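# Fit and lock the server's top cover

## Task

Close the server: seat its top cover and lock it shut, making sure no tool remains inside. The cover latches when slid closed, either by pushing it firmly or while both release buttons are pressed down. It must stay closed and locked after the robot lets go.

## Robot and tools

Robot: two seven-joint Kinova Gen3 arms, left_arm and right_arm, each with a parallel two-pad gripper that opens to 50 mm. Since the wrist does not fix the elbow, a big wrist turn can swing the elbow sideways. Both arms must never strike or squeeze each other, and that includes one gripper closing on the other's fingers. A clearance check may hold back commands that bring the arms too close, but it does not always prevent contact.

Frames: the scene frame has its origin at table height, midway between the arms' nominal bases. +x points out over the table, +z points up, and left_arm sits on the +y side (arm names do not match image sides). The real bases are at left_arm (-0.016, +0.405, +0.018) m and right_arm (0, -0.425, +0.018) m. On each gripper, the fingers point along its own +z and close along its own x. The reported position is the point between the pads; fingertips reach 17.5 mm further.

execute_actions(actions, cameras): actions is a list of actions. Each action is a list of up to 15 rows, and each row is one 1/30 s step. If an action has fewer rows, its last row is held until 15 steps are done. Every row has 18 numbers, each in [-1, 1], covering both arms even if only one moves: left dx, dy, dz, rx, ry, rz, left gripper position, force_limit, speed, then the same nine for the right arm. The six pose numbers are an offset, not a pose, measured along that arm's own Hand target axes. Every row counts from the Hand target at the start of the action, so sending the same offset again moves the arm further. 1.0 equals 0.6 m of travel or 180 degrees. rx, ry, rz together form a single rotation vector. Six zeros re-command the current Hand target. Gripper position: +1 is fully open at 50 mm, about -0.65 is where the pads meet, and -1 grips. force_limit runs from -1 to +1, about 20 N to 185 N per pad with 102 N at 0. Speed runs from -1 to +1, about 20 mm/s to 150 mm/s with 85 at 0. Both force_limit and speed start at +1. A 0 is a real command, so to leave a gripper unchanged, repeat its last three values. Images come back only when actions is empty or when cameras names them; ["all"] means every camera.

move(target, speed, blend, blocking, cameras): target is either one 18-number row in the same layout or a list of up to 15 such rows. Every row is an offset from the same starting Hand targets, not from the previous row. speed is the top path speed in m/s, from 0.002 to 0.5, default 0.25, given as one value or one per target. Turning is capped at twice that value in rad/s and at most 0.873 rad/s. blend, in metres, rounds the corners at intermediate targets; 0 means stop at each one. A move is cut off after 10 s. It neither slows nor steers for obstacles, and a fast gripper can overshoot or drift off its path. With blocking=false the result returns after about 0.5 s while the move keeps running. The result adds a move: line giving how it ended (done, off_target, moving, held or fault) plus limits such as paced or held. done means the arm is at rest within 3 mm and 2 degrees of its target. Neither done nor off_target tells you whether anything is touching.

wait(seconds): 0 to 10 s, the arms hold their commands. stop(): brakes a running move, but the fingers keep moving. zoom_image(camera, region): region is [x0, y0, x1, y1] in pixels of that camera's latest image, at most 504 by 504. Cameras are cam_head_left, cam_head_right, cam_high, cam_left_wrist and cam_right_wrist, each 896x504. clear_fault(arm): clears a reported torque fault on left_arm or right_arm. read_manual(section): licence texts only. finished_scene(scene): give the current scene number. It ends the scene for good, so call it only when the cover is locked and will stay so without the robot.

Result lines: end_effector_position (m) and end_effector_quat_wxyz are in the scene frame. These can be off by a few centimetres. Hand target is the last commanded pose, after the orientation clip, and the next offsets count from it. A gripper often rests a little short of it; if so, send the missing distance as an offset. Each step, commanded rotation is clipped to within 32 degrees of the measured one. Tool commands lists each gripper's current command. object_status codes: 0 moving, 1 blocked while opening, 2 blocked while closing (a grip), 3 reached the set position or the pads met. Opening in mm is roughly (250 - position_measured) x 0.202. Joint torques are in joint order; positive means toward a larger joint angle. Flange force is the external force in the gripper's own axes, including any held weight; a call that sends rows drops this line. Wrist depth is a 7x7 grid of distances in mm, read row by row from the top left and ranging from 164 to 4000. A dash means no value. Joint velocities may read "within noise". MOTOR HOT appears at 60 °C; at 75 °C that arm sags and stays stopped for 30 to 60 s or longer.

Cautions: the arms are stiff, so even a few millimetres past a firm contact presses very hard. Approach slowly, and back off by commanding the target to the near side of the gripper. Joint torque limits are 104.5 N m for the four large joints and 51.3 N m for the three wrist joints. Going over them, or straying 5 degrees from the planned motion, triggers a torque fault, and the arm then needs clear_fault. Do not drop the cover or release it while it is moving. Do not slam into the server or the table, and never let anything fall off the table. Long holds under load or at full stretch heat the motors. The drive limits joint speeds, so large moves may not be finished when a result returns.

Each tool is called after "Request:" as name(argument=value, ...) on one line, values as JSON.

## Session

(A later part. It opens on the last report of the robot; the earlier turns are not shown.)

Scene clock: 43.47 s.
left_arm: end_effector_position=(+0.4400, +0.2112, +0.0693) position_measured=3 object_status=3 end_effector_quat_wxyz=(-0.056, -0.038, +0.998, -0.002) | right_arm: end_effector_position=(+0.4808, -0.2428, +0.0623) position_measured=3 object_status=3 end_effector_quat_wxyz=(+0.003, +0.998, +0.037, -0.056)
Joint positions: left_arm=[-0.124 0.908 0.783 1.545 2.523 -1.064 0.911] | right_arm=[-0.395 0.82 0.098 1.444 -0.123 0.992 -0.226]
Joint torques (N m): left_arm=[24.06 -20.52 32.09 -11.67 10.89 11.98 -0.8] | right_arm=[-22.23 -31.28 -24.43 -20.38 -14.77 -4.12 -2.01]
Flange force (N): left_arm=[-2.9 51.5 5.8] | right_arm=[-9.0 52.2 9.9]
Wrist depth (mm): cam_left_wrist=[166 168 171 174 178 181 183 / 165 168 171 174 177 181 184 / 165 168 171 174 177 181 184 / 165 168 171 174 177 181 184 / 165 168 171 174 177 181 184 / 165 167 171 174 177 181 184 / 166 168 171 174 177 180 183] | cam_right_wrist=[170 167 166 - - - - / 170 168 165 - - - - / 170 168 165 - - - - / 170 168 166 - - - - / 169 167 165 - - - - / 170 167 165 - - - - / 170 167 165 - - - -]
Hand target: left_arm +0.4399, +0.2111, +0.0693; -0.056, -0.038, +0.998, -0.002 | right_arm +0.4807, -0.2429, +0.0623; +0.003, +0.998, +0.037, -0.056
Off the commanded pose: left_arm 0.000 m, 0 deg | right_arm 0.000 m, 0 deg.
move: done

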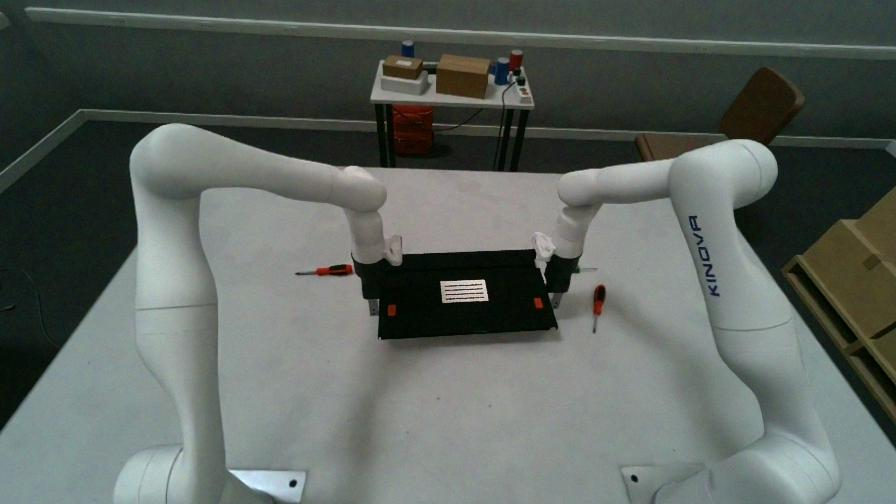

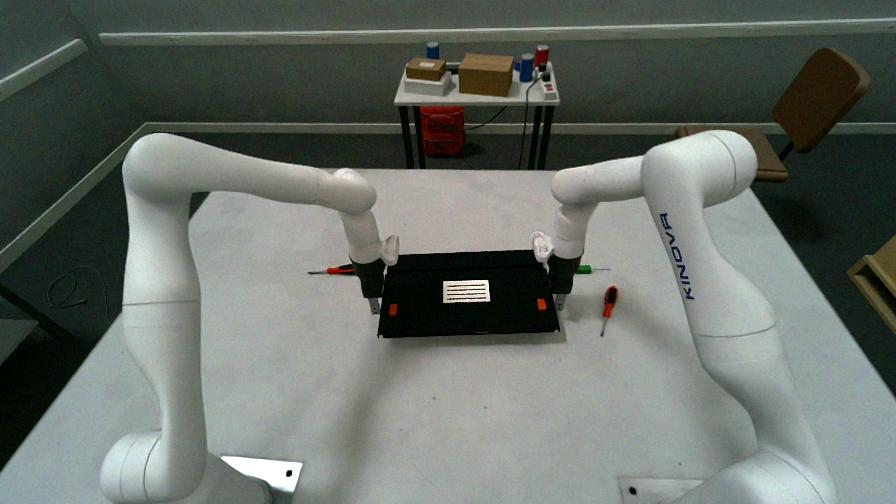

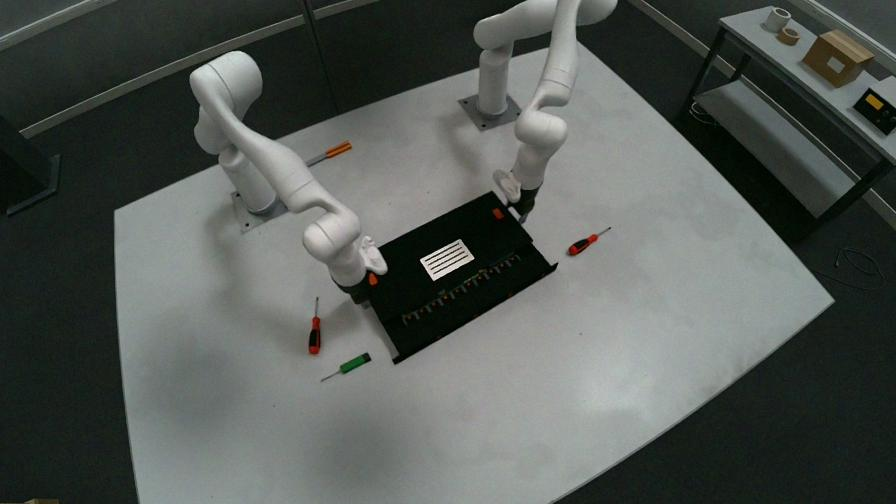

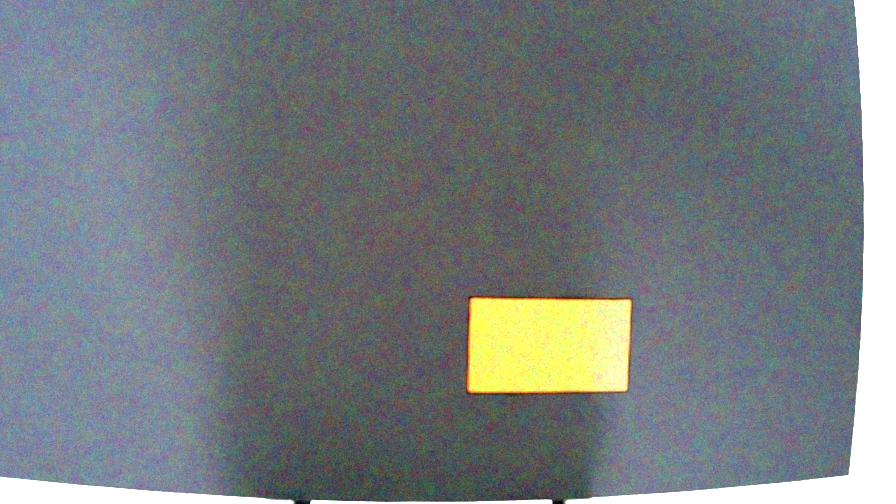

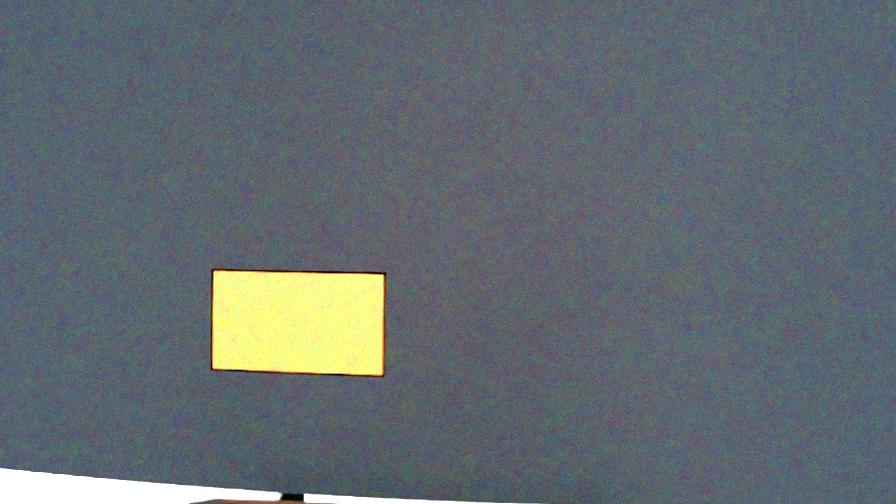

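Request:
move(target=[0.0047,0.0003,0.0005,0.0004,0,-0.0039,1,0,1,0.0054,0.0003,0.0062,-0.0004,0,-0.0039,1,0,1], speed=0.03, cameras=["cam_high","cam_head_left","cam_head_right"])

Request:
zoom_image(camera="cam_head_left", region=[370, 315, 420, 345])

Request:
zoom_image(camera="cam_head_left", region=[520, 315, 570, 345])

Request:
zoom_image(camera="cam_high", region=[510, 225, 565, 285])

Request:
zoom_image(camera="cam_high", region=[365, 300, 415, 370])

Scene clock: 44.90 s.
left_arm: end_effector_position=(+0.4371, +0.2111, +0.0693) position_measured=3 object_status=3 end_effector_quat_wxyz=(-0.056, -0.044, +0.997, -0.002) | right_arm: end_effector_position=(+0.4835, -0.2428, +0.0582) position_measured=3 object_status=3 end_effector_quat_wxyz=(+0.003, +0.997, +0.043, -0.056)
Joint positions: left_arm=[-0.125 0.903 0.781 1.556 2.526 -1.056 0.926] | right_arm=[-0.392 0.831 0.095 1.435 -0.121 0.99 -0.215]
Joint torques (N m): left_arm=[23.22 -20.42 31.16 -11.81 10.31 11.64 -0.97] | right_arm=[-21.58 -31.01 -23.54 -19.76 -14.01 -3.8 -1.72]
Flange force (N): left_arm=[-2.3 50.0 5.7] | right_arm=[-9.7 49.9 9.7]
Wrist depth (mm): cam_left_wrist=[166 169 172 175 178 182 185 / 166 168 172 175 178 182 185 / 166 168 172 174 178 181 185 / 166 168 171 174 178 181 184 / 166 168 171 174 177 181 184 / 166 168 171 174 177 181 184 / 166 167 171 173 177 180 183] | cam_right_wrist=[169 167 165 - - - - / 169 167 165 - - - - / 169 167 166 - - - - / 169 167 165 - - - - / 169 167 165 - - - - / 169 167 165 - - - - / 170 167 165 - - - -]
Hand target: left_arm +0.4371, +0.2111, +0.0693; -0.056, -0.044, +0.997, -0.002 | right_arm +0.4835, -0.2428, +0.0582; +0.003, +0.997, +0.043, -0.056
Off the commanded pose: left_arm 0.000 m, 0 deg | right_arm 0.000 m, 0 deg.
move: done
Images, in order (width x height): cam_head_left 896x504, cam_head_right 896x504, cam_high 896x504.

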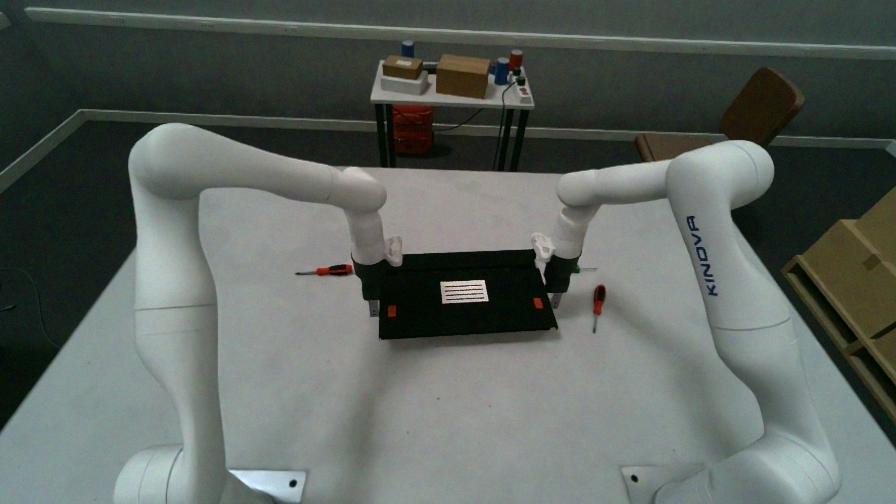

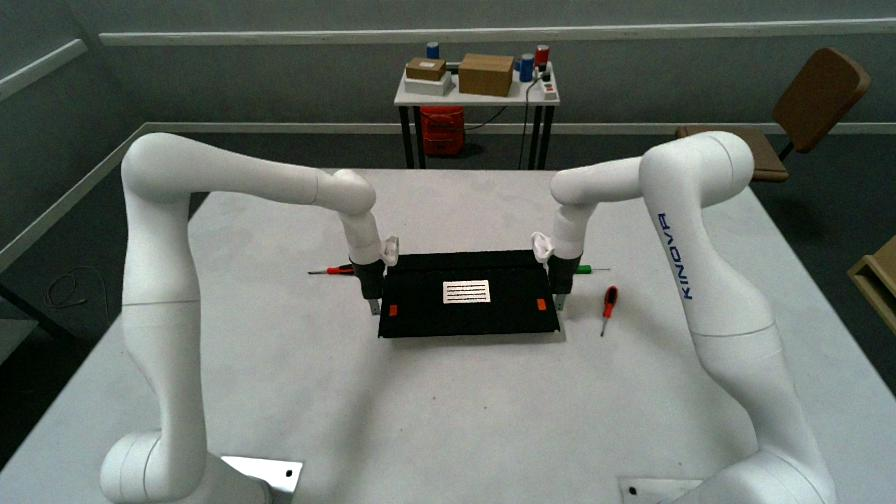

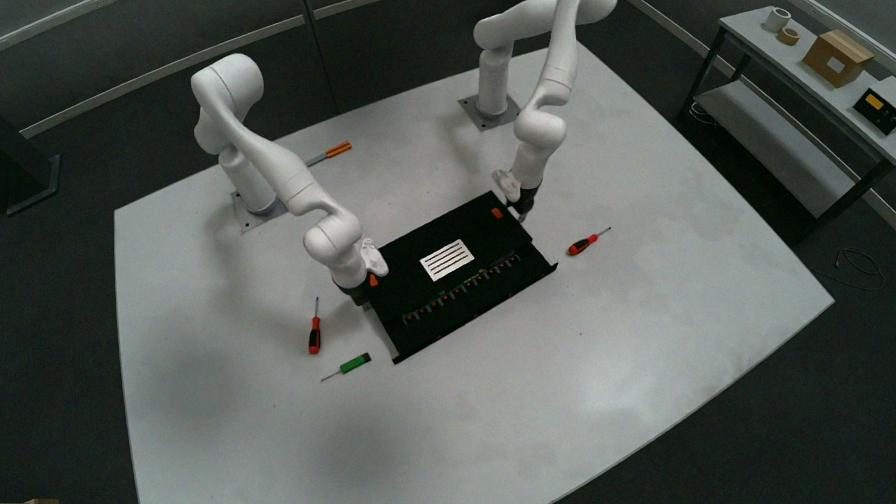

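Scaled by 10.080 from the camera's 896x504 image, which has a finer 1280x720 frame.

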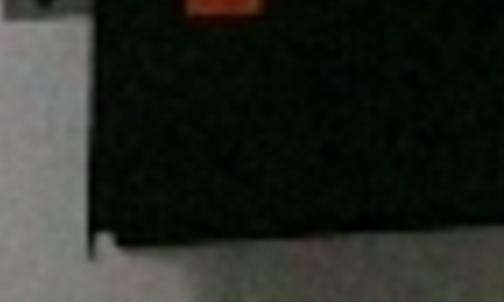

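Scaled by 10.080 from the camera's 896x504 image, which has a finer 1280x720 frame.

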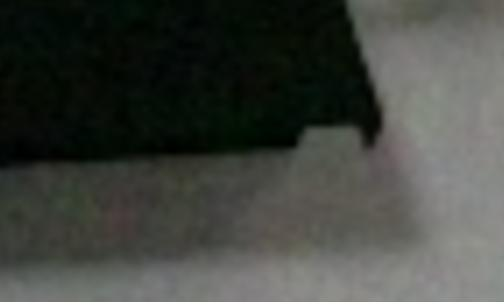

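Scaled by 8.400 from the camera's 896x504 image, which has a finer 1280x720 frame.

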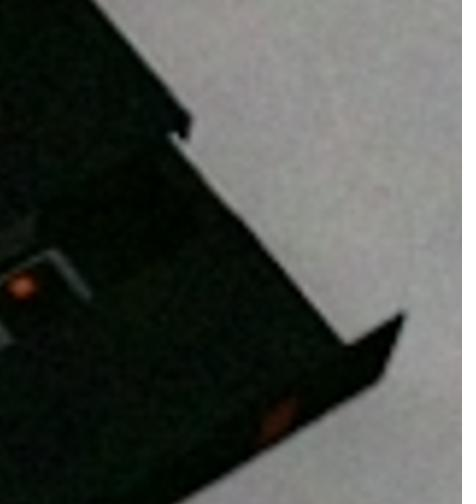

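Scaled by 7.200 from the camera's 896x504 image, which has a finer 1280x720 frame.

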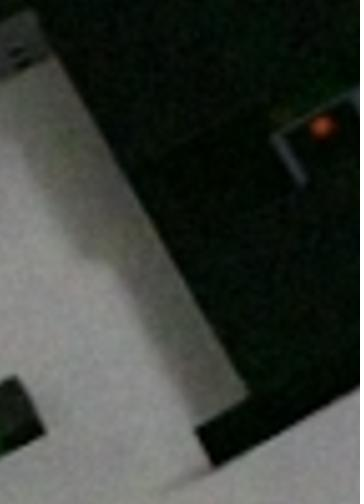

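Request:
move(target=[-0.0005,0,0.0041,0,0,0,1,0,1,0.0005,0,0.0041,0,0,0,1,0,1], speed=0.02)

Request:
move(target=[-0.0003,0,0.0025,0,0,0,1,0,1,0.0003,0,0.0025,0,0,0,1,0,1], speed=0.02)

Scene clock: 46.10 s.
left_arm: end_effector_position=(+0.4371, +0.2111, +0.0668) position_measured=3 object_status=3 end_effector_quat_wxyz=(-0.056, -0.044, +0.997, -0.002) | right_arm: end_effector_position=(+0.4836, -0.2429, +0.0558) position_measured=3 object_status=3 end_effector_quat_wxyz=(+0.003, +0.997, +0.043, -0.056)
Joint positions: left_arm=[-0.124 0.906 0.779 1.558 2.524 -1.051 0.927] | right_arm=[-0.392 0.835 0.095 1.437 -0.121 0.985 -0.214]
Joint torques (N m): left_arm=[22.53 -20.2 30.34 -10.98 10.1 10.82 -0.91] | right_arm=[-22.17 -30.63 -24.16 -20.21 -14.35 -4.2 -1.89]
Flange force (N): left_arm=[-3.1 48.1 5.7] | right_arm=[-11.1 51.8 8.5]
Wrist depth (mm): cam_left_wrist=[166 168 172 175 179 183 186 / 166 168 172 175 179 183 187 / 165 168 172 175 178 182 186 / 165 168 172 175 179 182 186 / 165 168 171 174 178 182 185 / 165 167 171 174 178 182 185 / - 168 171 174 178 182 185] | cam_right_wrist=[170 167 165 - - - - / 170 167 166 - - - - / 170 167 166 - - - - / 170 167 165 - - - - / 170 167 165 - - - - / 170 167 165 - - - - / 170 167 166 - - - -]
Hand target: left_arm +0.4371, +0.2111, +0.0668; -0.056, -0.044, +0.997, -0.002 | right_arm +0.4836, -0.2429, +0.0557; +0.003, +0.997, +0.043, -0.056
Off the commanded pose: left_arm 0.000 m, 0 deg | right_arm 0.000 m, 0 deg.
move: done

Scene clock: 46.80 s.
left_arm: end_effector_position=(+0.4371, +0.2111, +0.0653) position_measured=3 object_status=3 end_effector_quat_wxyz=(-0.056, -0.044, +0.997, -0.002) | right_arm: end_effector_position=(+0.4836, -0.2428, +0.0542) position_measured=3 object_status=3 end_effector_quat_wxyz=(+0.003, +0.997, +0.043, -0.056)
Joint positions: left_arm=[-0.123 0.909 0.777 1.559 2.522 -1.048 0.928] | right_arm=[-0.392 0.837 0.094 1.438 -0.121 0.982 -0.214]
Joint torques (N m): left_arm=[22.27 -20.09 30.17 -10.7 10.25 10.69 -0.82] | right_arm=[-22.5 -30.57 -24.64 -20.73 -14.55 -4.62 -1.95]
Flange force (N): left_arm=[-3.7 47.5 5.6] | right_arm=[-12.3 52.8 7.8]
Wrist depth (mm): cam_left_wrist=[165 168 172 175 179 184 187 / 165 168 172 175 179 183 187 / 165 168 172 175 179 183 187 / - 168 172 175 179 183 187 / 165 168 172 175 179 183 186 / 165 167 171 175 178 183 186 / - 167 171 174 178 181 187] | cam_right_wrist=[170 168 165 - - - - / 170 167 165 - - - - / 170 167 166 - - - - / 170 168 165 - - - - / 170 167 165 - - - - / 170 167 165 - - - - / 171 167 165 - - - -]
Hand target: left_arm +0.4371, +0.2111, +0.0653; -0.056, -0.044, +0.997, -0.002 | right_arm +0.4836, -0.2428, +0.0542; +0.003, +0.997, +0.043, -0.056
Off the commanded pose: left_arm 0.000 m, 0 deg | right_arm 0.000 m, 0 deg.
move: done

Request:
move(target=[-0.0005,-0.0007,0.0041,0,0,0,1,0,1,0.0005,0.0007,0.0041,0,0,0,1,0,1], speed=0.02)

Request:
move(target=[-0.0004,0,0.0033,0,0,0,1,0,1,0.0004,0,0.0033,0,0,0,1,0,1], speed=0.02, cameras=["cam_head_left","cam_head_right","cam_high"])

Request:
zoom_image(camera="cam_head_left", region=[360, 240, 570, 345])

Request:
zoom_image(camera="cam_high", region=[340, 170, 570, 370])

Scene clock: 47.77 s.
left_arm: end_effector_position=(+0.4372, +0.2107, +0.0628) position_measured=3 object_status=3 end_effector_quat_wxyz=(-0.056, -0.044, +0.997, -0.002) | right_arm: end_effector_position=(+0.4836, -0.2432, +0.0518) position_measured=3 object_status=3 end_effector_quat_wxyz=(+0.003, +0.997, +0.043, -0.056)
Joint positions: left_arm=[-0.121 0.913 0.775 1.559 2.519 -1.043 0.93] | right_arm=[-0.391 0.841 0.094 1.439 -0.121 0.976 -0.213]
Joint torques (N m): left_arm=[23.55 -19.89 31.43 -11.54 10.34 11.95 -0.8] | right_arm=[-20.5 -31.15 -22.55 -19.67 -13.29 -3.66 -1.74]
Flange force (N): left_arm=[-2.5 51.0 4.2] | right_arm=[-10.6 48.0 10.1]
Wrist depth (mm): cam_left_wrist=[165 168 172 176 179 183 187 / 165 168 172 175 179 183 187 / 165 168 172 175 179 183 187 / - 168 171 175 179 183 187 / 165 168 171 174 179 183 186 / 165 167 171 174 178 183 186 / - 167 171 174 178 182 187] | cam_right_wrist=[170 168 166 - - - - / 170 168 165 - - - - / 170 168 166 - - - - / 170 167 165 - - - - / 170 167 165 - - - - / 170 168 166 - - - - / 171 167 165 - - - -]
Hand target: left_arm +0.4372, +0.2107, +0.0628; -0.056, -0.044, +0.997, -0.002 | right_arm +0.4836, -0.2433, +0.0517; +0.003, +0.997, +0.043, -0.056
Off the commanded pose: left_arm 0.000 m, 0 deg | right_arm 0.000 m, 0 deg.
move: done

Scene clock: 48.47 s.
left_arm: end_effector_position=(+0.4372, +0.2107, +0.0608) position_measured=3 object_status=3 end_effector_quat_wxyz=(-0.056, -0.044, +0.997, -0.002) | right_arm: end_effector_position=(+0.4837, -0.2433, +0.0498) position_measured=3 object_status=3 end_effector_quat_wxyz=(+0.003, +0.997, +0.043, -0.056)
Joint positions: left_arm=[-0.12 0.916 0.773 1.561 2.517 -1.039 0.931] | right_arm=[-0.39 0.844 0.093 1.441 -0.121 0.972 -0.213]
Joint torques (N m): left_arm=[23.64 -19.86 31.58 -11.5 10.3 11.98 -0.8] | right_arm=[-20.24 -31.16 -22.27 -19.6 -13.14 -3.71 -1.75]
Flange force (N): left_arm=[-2.4 51.2 4.1] | right_arm=[-10.5 47.5 9.9]
Wrist depth (mm): cam_left_wrist=[166 168 172 175 179 183 187 / 165 168 172 175 179 183 187 / 165 168 172 175 179 183 187 / - 168 172 175 179 183 187 / 165 168 171 175 178 183 187 / 165 167 171 174 178 183 186 / - 167 171 174 178 182 187] | cam_right_wrist=[170 167 165 - - - - / 170 167 166 - - - - / 170 167 165 - - - - / 170 168 166 - - - - / 170 167 165 - - - - / 170 168 165 - - - - / 171 167 166 - - - -]
Hand target: left_arm +0.4372, +0.2107, +0.0608; -0.056, -0.044, +0.997, -0.002 | right_arm +0.4837, -0.2433, +0.0497; +0.003, +0.997, +0.043, -0.056
Off the commanded pose: left_arm 0.000 m, 0 deg | right_arm 0.000 m, 0 deg.
move: done
Images, in order (width x height): cam_head_left 896x504, cam_head_right 896x504, cam_high 896x504.

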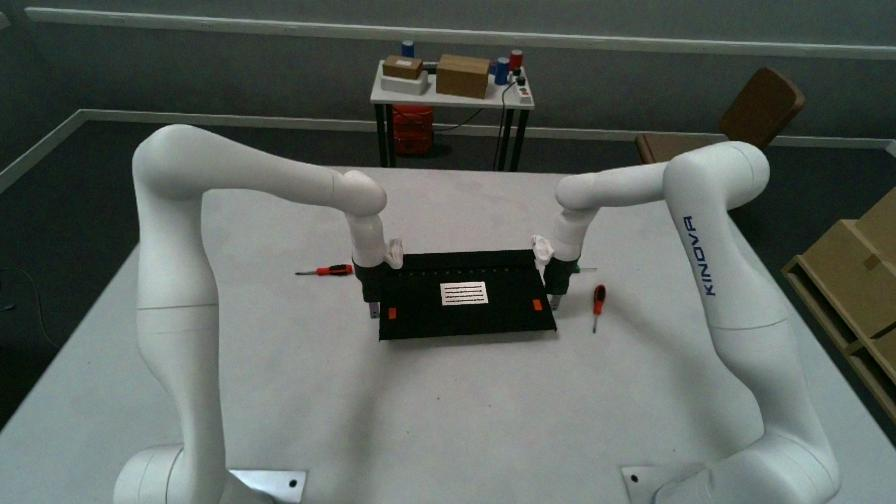

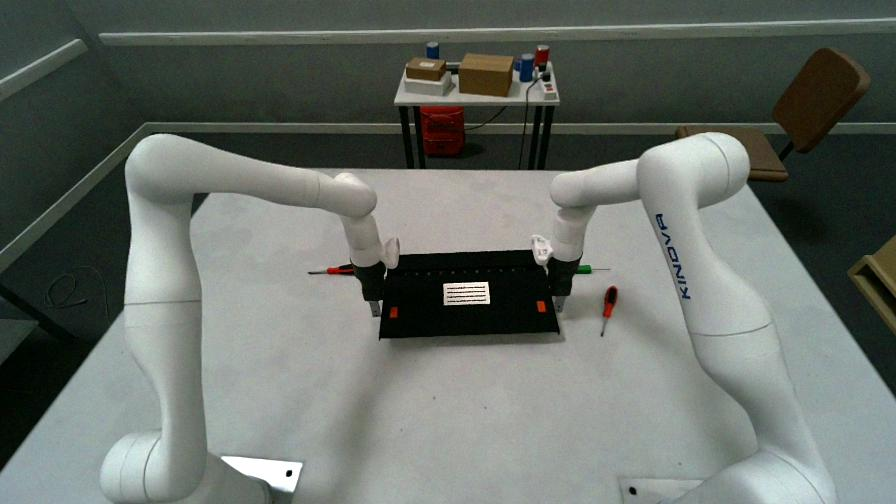

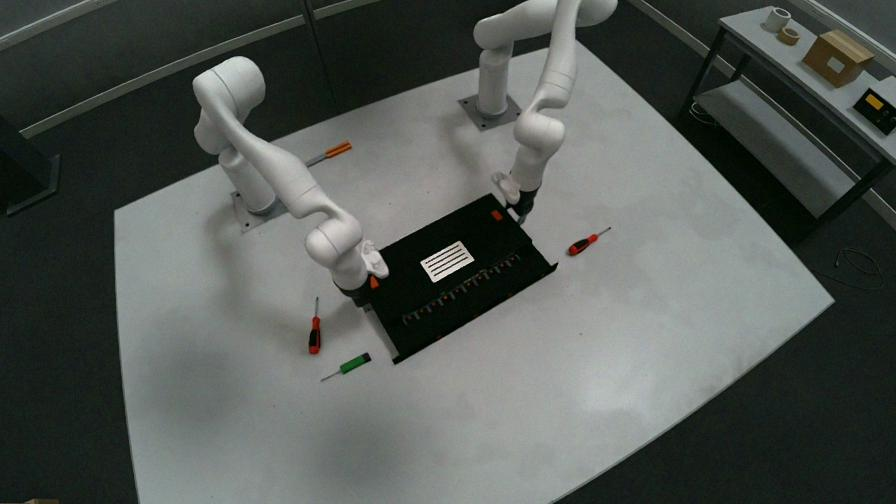

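Scaled by 2.400 from the camera's 896x504 image, which has a finer 1280x720 frame.

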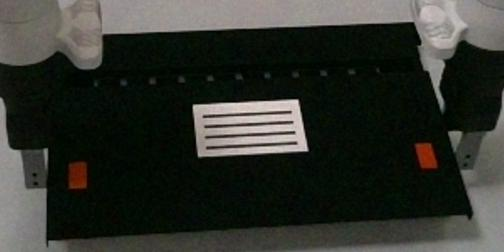

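Scaled by 2.191 from the camera's 896x504 image, which has a finer 1280x720 frame.

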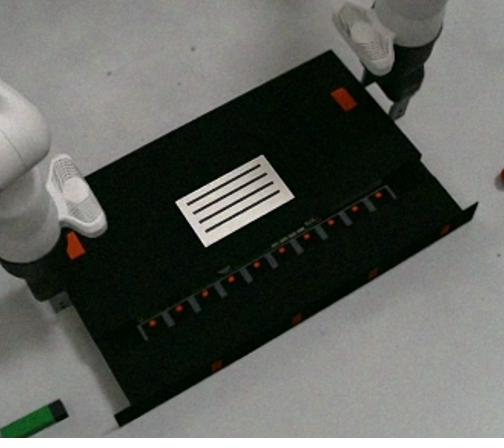

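Request:
move(target=[-0.0004,0,0.0033,0,0,0,1,0,1,0.0004,0,0.0033,0,0,0,1,0,1], speed=0.02)

Request:
move(target=[-0.0004,0,0.0033,0,0,0,1,0,1,0.0004,0,0.0033,0,0,0,1,0,1], speed=0.02)

Scene clock: 49.33 s.
left_arm: end_effector_position=(+0.4372, +0.2107, +0.0589) position_measured=3 object_status=3 end_effector_quat_wxyz=(-0.056, -0.044, +0.997, -0.002) | right_arm: end_effector_position=(+0.4837, -0.2433, +0.0478) position_measured=3 object_status=3 end_effector_quat_wxyz=(+0.003, +0.997, +0.043, -0.056)
Joint positions: left_arm=[-0.119 0.919 0.771 1.562 2.515 -1.035 0.933] | right_arm=[-0.39 0.847 0.093 1.442 -0.122 0.968 -0.212]
Joint torques (N m): left_arm=[23.68 -19.05 31.1 -11.38 10.1 12.25 -0.75] | right_arm=[-20.32 -31.26 -22.34 -19.58 -13.05 -3.73 -1.74]
Flange force (N): left_arm=[-1.7 51.6 1.6] | right_arm=[-10.3 47.5 9.9]
Wrist depth (mm): cam_left_wrist=[166 169 172 175 179 183 187 / 165 168 172 175 179 183 187 / 165 168 172 175 179 183 187 / - 168 171 175 179 183 187 / 165 168 171 175 179 183 186 / 165 167 171 174 178 182 186 / - 167 171 174 178 182 187] | cam_right_wrist=[170 167 165 - - - - / 170 167 165 - - - - / 170 168 166 - - - - / 170 167 165 - - - - / 170 167 166 - - - - / 170 167 166 - - - - / 170 167 165 - - - -]
Hand target: left_arm +0.4372, +0.2107, +0.0588; -0.056, -0.044, +0.997, -0.002 | right_arm +0.4837, -0.2433, +0.0478; +0.003, +0.997, +0.043, -0.056
Off the commanded pose: left_arm 0.000 m, 0 deg | right_arm 0.000 m, 0 deg.
move: done

Scene clock: 50.03 s.
left_arm: end_effector_position=(+0.4373, +0.2107, +0.0569) position_measured=3 object_status=3 end_effector_quat_wxyz=(-0.056, -0.044, +0.997, -0.002) | right_arm: end_effector_position=(+0.4837, -0.2433, +0.0458) position_measured=3 object_status=3 end_effector_quat_wxyz=(+0.003, +0.997, +0.043, -0.056)
Joint positions: left_arm=[-0.118 0.922 0.769 1.563 2.513 -1.031 0.934] | right_arm=[-0.39 0.85 0.093 1.443 -0.122 0.964 -0.212]
Joint torques (N m): left_arm=[23.95 -12.69 28.85 -11.57 9.18 14.43 -0.71] | right_arm=[-21.65 -20.95 -24.04 -14.34 -13.3 -3.65 -1.77]
Flange force (N): left_arm=[6.0 55.4 -14.8] | right_arm=[-8.6 49.1 -9.7]
Wrist depth (mm): cam_left_wrist=[166 168 172 175 178 182 185 / 166 168 172 174 178 182 185 / 166 168 172 175 178 182 185 / 166 168 171 174 177 181 184 / 165 168 171 174 177 181 184 / 165 168 171 174 177 181 184 / 165 167 171 174 177 181 184] | cam_right_wrist=[169 166 - - - - - / 169 166 - - - - - / 169 167 - - - - - / 169 166 - - - - - / 169 166 - - - - - / 169 166 - - - - - / 169 166 - - - - -]
Hand target: left_arm +0.4373, +0.2107, +0.0568; -0.056, -0.044, +0.997, -0.002 | right_arm +0.4837, -0.2433, +0.0458; +0.003, +0.997, +0.043, -0.056
Off the commanded pose: left_arm 0.000 m, 0 deg | right_arm 0.000 m, 0 deg.
move: done

Request:
move(target=[[0.0001,0,-0.0013,0,0,0,1,0,1,-0.0001,0,-0.0013,0,0,0,1,0,1],[-0.0049,-0.0001,-0.0019,0,0,0,1,0,1,0.0049,0.0001,-0.0019,0,0,0,1,0,1]], speed=0.015, blend=[0.0005,0])

Request:
move(target=[-0.005,-0.0001,-0.0006,0,0,0,1,0,1,0.005,0.0001,-0.0006,0,0,0,1,0,1], speed=0.015, cameras=["cam_left_wrist","cam_right_wrist"])

Scene clock: 51.07 s.
left_arm: end_effector_position=(+0.4403, +0.2110, +0.0576) position_measured=3 object_status=3 end_effector_quat_wxyz=(-0.056, -0.044, +0.997, -0.002) | right_arm: end_effector_position=(+0.4867, -0.2430, +0.0466) position_measured=3 object_status=3 end_effector_quat_wxyz=(+0.003, +0.997, +0.043, -0.056)
Joint positions: left_arm=[-0.118 0.925 0.769 1.552 2.514 -1.039 0.928] | right_arm=[-0.388 0.854 0.093 1.43 -0.122 0.972 -0.211]
Joint torques (N m): left_arm=[22.7 -20.95 31.07 -12.76 10.11 12.32 -0.38] | right_arm=[-21 -31.06 -23.12 -18.98 -13.41 -3.3 -1.79]
Flange force (N): left_arm=[-0.1 51.0 5.2] | right_arm=[-9.2 48.4 9.6]
Wrist depth (mm): cam_left_wrist=[166 168 172 175 179 182 185 / 166 168 172 175 178 182 185 / 165 168 171 174 178 181 185 / 165 168 171 174 178 181 185 / 165 168 171 174 178 181 184 / 165 167 171 174 177 181 184 / 165 167 171 173 177 181 184] | cam_right_wrist=[169 167 - - - - - / 169 166 - - - - - / 169 166 - - - - - / 169 166 - - - - - / 169 166 - - - - - / 169 166 - - - - - / 169 166 - - - - -]
Hand target: left_arm +0.4403, +0.2109, +0.0576; -0.056, -0.044, +0.997, -0.002 | right_arm +0.4867, -0.2431, +0.0466; +0.003, +0.997, +0.043, -0.056
Off the commanded pose: left_arm 0.000 m, 0 deg | right_arm 0.000 m, 0 deg.
move: done; blend cut to 0.0004 m at target 1

Scene clock: 51.80 s.
left_arm: end_effector_position=(+0.4433, +0.2111, +0.0577) position_measured=3 object_status=3 end_effector_quat_wxyz=(-0.056, -0.044, +0.997, -0.002) | right_arm: end_effector_position=(+0.4897, -0.2429, +0.0466) position_measured=3 object_status=3 end_effector_quat_wxyz=(+0.003, +0.997, +0.043, -0.056)
Joint positions: left_arm=[-0.118 0.929 0.769 1.541 2.514 -1.045 0.923] | right_arm=[-0.386 0.86 0.093 1.417 -0.122 0.979 -0.21]
Joint torques (N m): left_arm=[23.44 -20.93 31.85 -13.23 10.32 12.78 -0.35] | right_arm=[-20.37 -31.27 -22.35 -19.38 -13 -3.48 -1.72]
Flange force (N): left_arm=[1.2 53.0 5.0] | right_arm=[-10.8 47.1 9.9]
Wrist depth (mm): cam_left_wrist=[166 169 172 175 178 182 185 / 165 168 172 175 178 182 185 / 166 168 171 175 178 181 185 / 165 168 171 174 178 181 184 / 165 168 171 174 177 181 184 / 166 167 171 174 177 181 184 / 165 167 171 174 177 181 184] | cam_right_wrist=[169 166 - - - - - / 169 166 - - - - - / 169 167 - - - - - / 169 166 165 - - - - / 168 166 - - - - - / 169 166 - - - - - / 169 166 - - - - -]
Hand target: left_arm +0.4433, +0.2111, +0.0576; -0.056, -0.044, +0.997, -0.002 | right_arm +0.4897, -0.2429, +0.0466; +0.003, +0.997, +0.043, -0.056
Off the commanded pose: left_arm 0.000 m, 0 deg | right_arm 0.000 m, 0 deg.
move: done
Images, in order (width x height): cam_left_wrist 896x504, cam_right_wrist 896x504.

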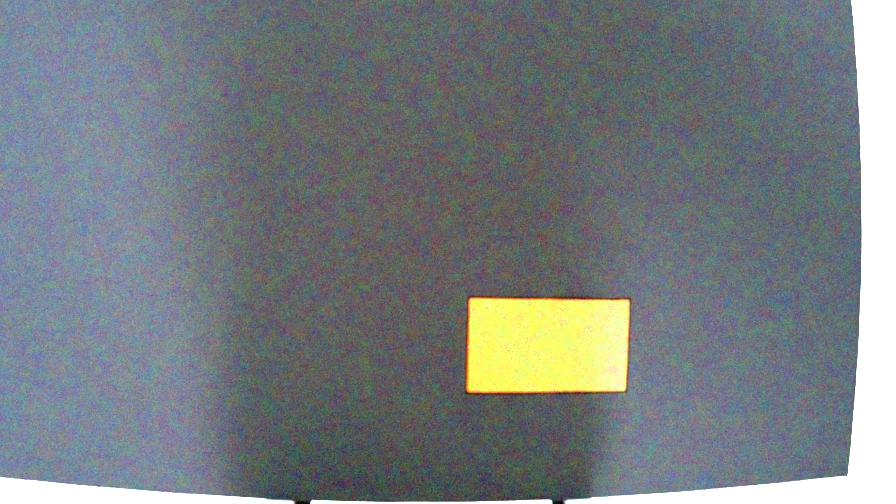

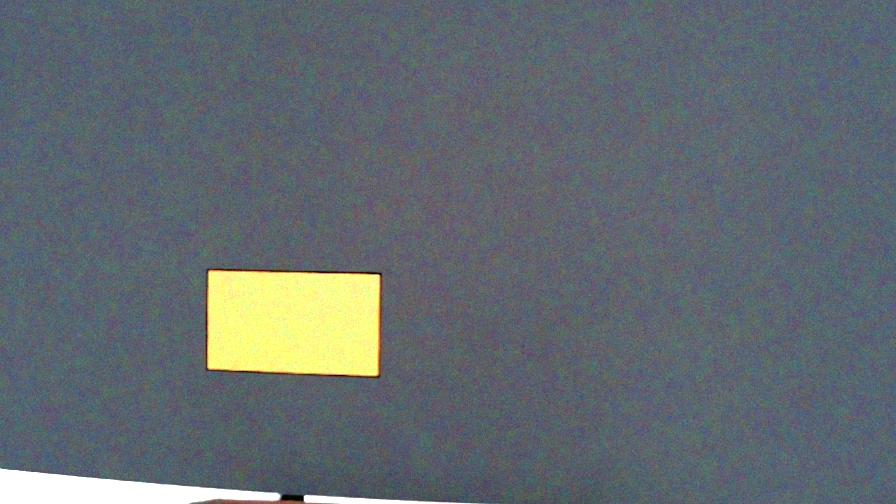

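Request:
move(target=[[-0.0001,0,0.001,0,0,0,1,0,1,0.0001,0,0.001,0,0,0,1,0,1],[-0.0051,-0.0001,0.0004,0,0,0,1,0,1,0.0051,0.0001,0.0004,0,0,0,1,0,1]], speed=0.015, blend=[0.0005,0])

Request:
move(target=[-0.005,-0.0001,-0.0006,0,0,0,1,0,1,0.005,0.0001,-0.0006,0,0,0,1,0,1], speed=0.015)

Request:
move(target=[-0.005,-0.0001,-0.0006,0,0,0,1,0,1,0.005,0.0001,-0.0006,0,0,0,1,0,1], speed=0.015, cameras=["cam_head_left","cam_high"])

Request:
zoom_image(camera="cam_high", region=[340, 170, 570, 370])

Request:
zoom_image(camera="cam_head_left", region=[360, 240, 570, 345])

Scene clock: 52.80 s.
left_arm: end_effector_position=(+0.4463, +0.2113, +0.0571) position_measured=3 object_status=3 end_effector_quat_wxyz=(-0.056, -0.044, +0.997, -0.002) | right_arm: end_effector_position=(+0.4927, -0.2426, +0.0460) position_measured=3 object_status=3 end_effector_quat_wxyz=(+0.003, +0.997, +0.043, -0.056)
Joint positions: left_arm=[-0.117 0.934 0.768 1.53 2.513 -1.05 0.918] | right_arm=[-0.384 0.866 0.094 1.405 -0.122 0.985 -0.209]
Joint torques (N m): left_arm=[23.45 -14.97 29.21 -13.56 9.27 14.98 -0.21] | right_arm=[-20.21 -24.83 -22.04 -19.42 -12.81 -6.24 -1.84]
Flange force (N): left_arm=[9.1 56.1 -11.3] | right_arm=[-18.2 48.3 -5.2]
Wrist depth (mm): cam_left_wrist=[166 168 172 175 179 182 185 / 166 168 172 174 178 182 185 / 165 168 172 174 177 182 185 / 165 168 171 174 178 181 184 / 165 168 171 174 177 181 184 / 165 167 171 174 177 181 184 / 165 167 170 173 177 181 184] | cam_right_wrist=[169 166 - - - - - / 168 166 - - - - - / 168 166 - - - - - / 168 166 - - - - - / 168 167 - - - - - / 169 166 - - - - - / 169 166 - - - - -]
Hand target: left_arm +0.4463, +0.2113, +0.0571; -0.056, -0.044, +0.997, -0.002 | right_arm +0.4927, -0.2426, +0.0460; +0.003, +0.997, +0.043, -0.056
Off the commanded pose: left_arm 0.000 m, 0 deg | right_arm 0.000 m, 0 deg.
move: done; blend cut to 0.0003 m at target 1

Scene clock: 53.53 s.
left_arm: end_effector_position=(+0.4493, +0.2115, +0.0571) position_measured=3 object_status=3 end_effector_quat_wxyz=(-0.056, -0.044, +0.997, -0.002) | right_arm: end_effector_position=(+0.4957, -0.2424, +0.0460) position_measured=3 object_status=3 end_effector_quat_wxyz=(+0.003, +0.997, +0.043, -0.056)
Joint positions: left_arm=[-0.117 0.939 0.768 1.519 2.512 -1.056 0.913] | right_arm=[-0.382 0.871 0.094 1.393 -0.121 0.993 -0.208]
Joint torques (N m): left_arm=[23.7 -15.16 29.37 -13.44 9.31 15.2 -0.25] | right_arm=[-19.82 -25.1 -21.49 -19.08 -12.48 -6.04 -1.81]
Flange force (N): left_arm=[8.6 56.0 -11.7] | right_arm=[-17.4 47.0 -4.7]
Wrist depth (mm): cam_left_wrist=[166 169 172 175 178 182 185 / 166 168 172 174 178 182 185 / 165 168 171 174 178 182 185 / 165 168 171 174 177 181 185 / 165 168 171 174 178 181 184 / 165 167 171 174 177 181 184 / 165 167 171 174 177 181 184] | cam_right_wrist=[169 166 - - - - - / 169 166 - - - - - / 168 166 - - - - - / 169 166 - - - - - / 168 167 - - - - - / 168 166 - - - - - / 169 166 - - - - -]
Hand target: left_arm +0.4493, +0.2115, +0.0571; -0.056, -0.044, +0.997, -0.002 | right_arm +0.4958, -0.2425, +0.0460; +0.003, +0.997, +0.043, -0.056
Off the commanded pose: left_arm 0.000 m, 0 deg | right_arm 0.000 m, 0 deg.
move: done

Scene clock: 54.27 s.
left_arm: end_effector_position=(+0.4523, +0.2118, +0.0570) position_measured=3 object_status=3 end_effector_quat_wxyz=(-0.056, -0.044, +0.997, -0.002) | right_arm: end_effector_position=(+0.4988, -0.2422, +0.0460) position_measured=3 object_status=3 end_effector_quat_wxyz=(+0.003, +0.997, +0.043, -0.056)
Joint positions: left_arm=[-0.116 0.943 0.768 1.508 2.512 -1.063 0.908] | right_arm=[-0.381 0.877 0.094 1.38 -0.121 1 -0.207]
Joint torques (N m): left_arm=[23.26 -22.44 31.93 -13.21 10.53 12.37 -0.31] | right_arm=[-19.19 -31.44 -20.76 -18.54 -12.19 -3.11 -1.62]
Flange force (N): left_arm=[1.0 51.7 7.2] | right_arm=[-9.8 43.5 10.0]
Wrist depth (mm): cam_left_wrist=[166 168 172 175 178 182 185 / 166 168 171 174 178 182 185 / 165 168 171 174 178 182 185 / 165 168 171 174 177 181 184 / 165 168 171 174 177 181 184 / 165 167 171 174 177 181 184 / 165 167 170 173 177 181 184] | cam_right_wrist=[169 167 - - - - - / 168 166 - - - - - / 169 166 - - - - - / 168 166 - - - - - / 168 167 - - - - - / 168 166 - - - - - / 168 166 - - - - -]
Hand target: left_arm +0.4523, +0.2117, +0.0571; -0.056, -0.044, +0.997, -0.002 | right_arm +0.4988, -0.2423, +0.0460; +0.003, +0.997, +0.043, -0.056
Off the commanded pose: left_arm 0.000 m, 0 deg | right_arm 0.000 m, 0 deg.
move: done
Images, in order (width x height): cam_head_left 896x504, cam_high 896x504.

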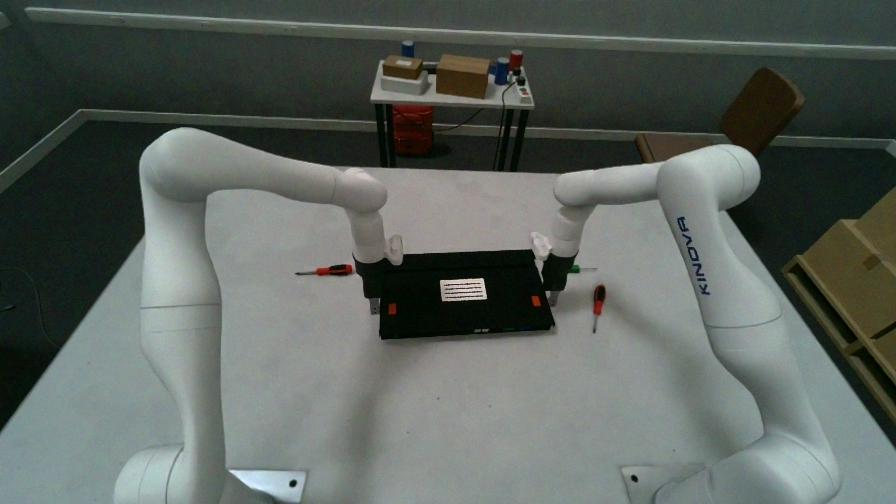

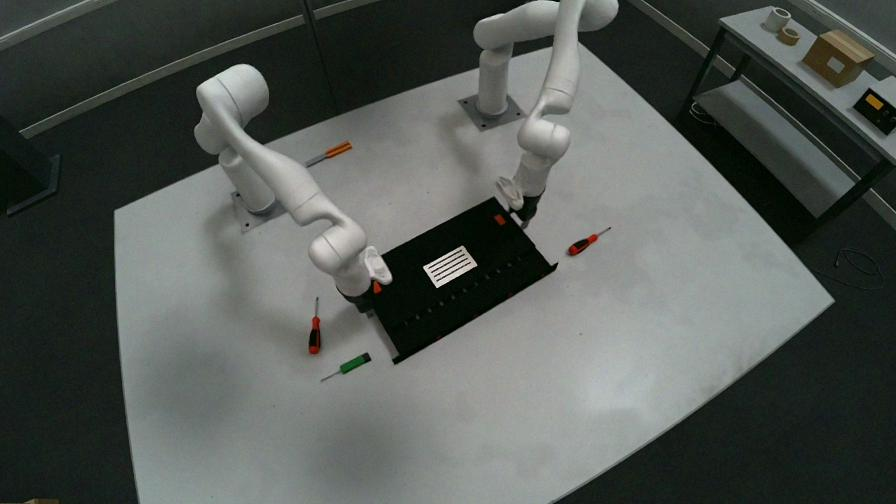

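Scaled by 2.191 from the camera's 896x504 image, which has a finer 1280x720 frame.

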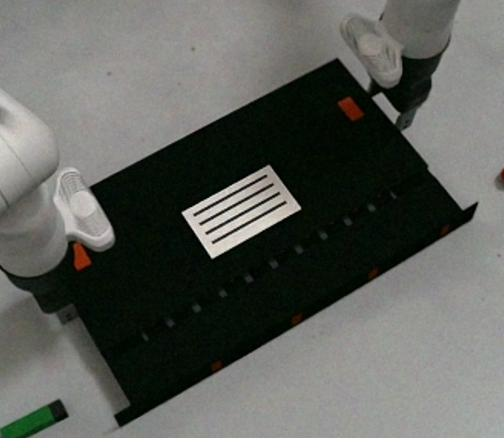

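Scaled by 2.400 from the camera's 896x504 image, which has a finer 1280x720 frame.

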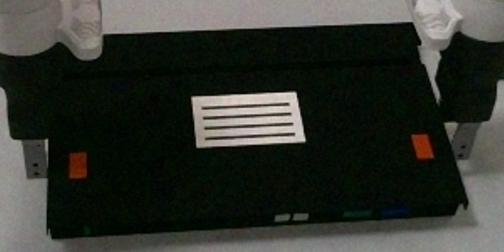

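Request:
move(target=[[-0.0025,0,-0.0003,0,0,0,1,0,1,0.0025,0,-0.0003,0,0,0,1,0,1],[-0.0029,0,0.003,0,0,0,1,0,1,0.0029,0,0.003,0,0,0,1,0,1]], speed=0.015)

Request:
move(target=[-0.0004,0,0.0033,0,0,0,1,0,1,0.0004,0,0.0033,0,0,0,1,0,1], speed=0.015)

Scene clock: 55.37 s.
left_arm: end_effector_position=(+0.4539, +0.2118, +0.0552) position_measured=3 object_status=3 end_effector_quat_wxyz=(-0.056, -0.044, +0.997, -0.002) | right_arm: end_effector_position=(+0.5004, -0.2423, +0.0441) position_measured=3 object_status=3 end_effector_quat_wxyz=(+0.003, +0.997, +0.043, -0.056)
Joint positions: left_arm=[-0.115 0.948 0.766 1.503 2.51 -1.062 0.906] | right_arm=[-0.38 0.882 0.094 1.374 -0.121 1 -0.207]
Joint torques (N m): left_arm=[24.08 -20.19 31.73 -11.02 11.31 12.2 0.1] | right_arm=[-18.3 -31.42 -19.65 -18.35 -11.49 -2.81 -1.57]
Flange force (N): left_arm=[-3.0 51.9 2.3] | right_arm=[-10.7 41.8 10.6]
Wrist depth (mm): cam_left_wrist=[166 169 172 175 178 182 184 / 166 169 172 174 178 182 184 / 166 168 172 174 178 181 184 / 166 168 172 174 178 181 184 / 166 168 171 174 177 181 184 / 165 167 171 174 177 181 183 / 166 168 171 174 177 180 183] | cam_right_wrist=[168 166 - - - - - / 168 166 - - - - - / 168 166 - - - - - / 168 166 - - - - - / 168 167 - - - - - / 168 166 - - - - - / 168 166 - - - - -]
Hand target: left_arm +0.4539, +0.2119, +0.0551; -0.056, -0.044, +0.997, -0.002 | right_arm +0.5003, -0.2421, +0.0441; +0.003, +0.997, +0.043, -0.056
Off the commanded pose: left_arm 0.000 m, 0 deg | right_arm 0.000 m, 0 deg.
move: done

Scene clock: 56.07 s.
left_arm: end_effector_position=(+0.4539, +0.2119, +0.0532) position_measured=3 object_status=3 end_effector_quat_wxyz=(-0.056, -0.044, +0.997, -0.002) | right_arm: end_effector_position=(+0.5004, -0.2421, +0.0421) position_measured=3 object_status=3 end_effector_quat_wxyz=(+0.003, +0.997, +0.043, -0.056)
Joint positions: left_arm=[-0.114 0.951 0.764 1.504 2.508 -1.058 0.907] | right_arm=[-0.379 0.885 0.094 1.375 -0.122 0.995 -0.206]
Joint torques (N m): left_arm=[24.56 -12.78 29.17 -10.28 10.38 13.8 0.11] | right_arm=[-20.25 -21.59 -21.96 -13.65 -12.19 -3.15 -1.62]
Flange force (N): left_arm=[4.2 55.6 -15.0] | right_arm=[-8.6 44.5 -8.4]
Wrist depth (mm): cam_left_wrist=[165 168 171 174 177 181 184 / 165 167 171 174 177 181 184 / 165 167 171 174 177 181 184 / - 167 171 174 177 180 183 / - 167 170 173 177 180 183 / - 167 170 173 176 180 183 / - 167 170 173 176 180 183] | cam_right_wrist=[168 166 - - - - - / 168 166 - - - - - / 168 166 - - - - - / 168 166 - - - - - / 168 165 - - - - - / 168 166 - - - - - / 168 166 - - - - -]
Hand target: left_arm +0.4539, +0.2119, +0.0531; -0.056, -0.044, +0.997, -0.002 | right_arm +0.5003, -0.2421, +0.0421; +0.003, +0.997, +0.043, -0.056
Off the commanded pose: left_arm 0.000 m, 0 deg | right_arm 0.000 m, 0 deg.
move: done


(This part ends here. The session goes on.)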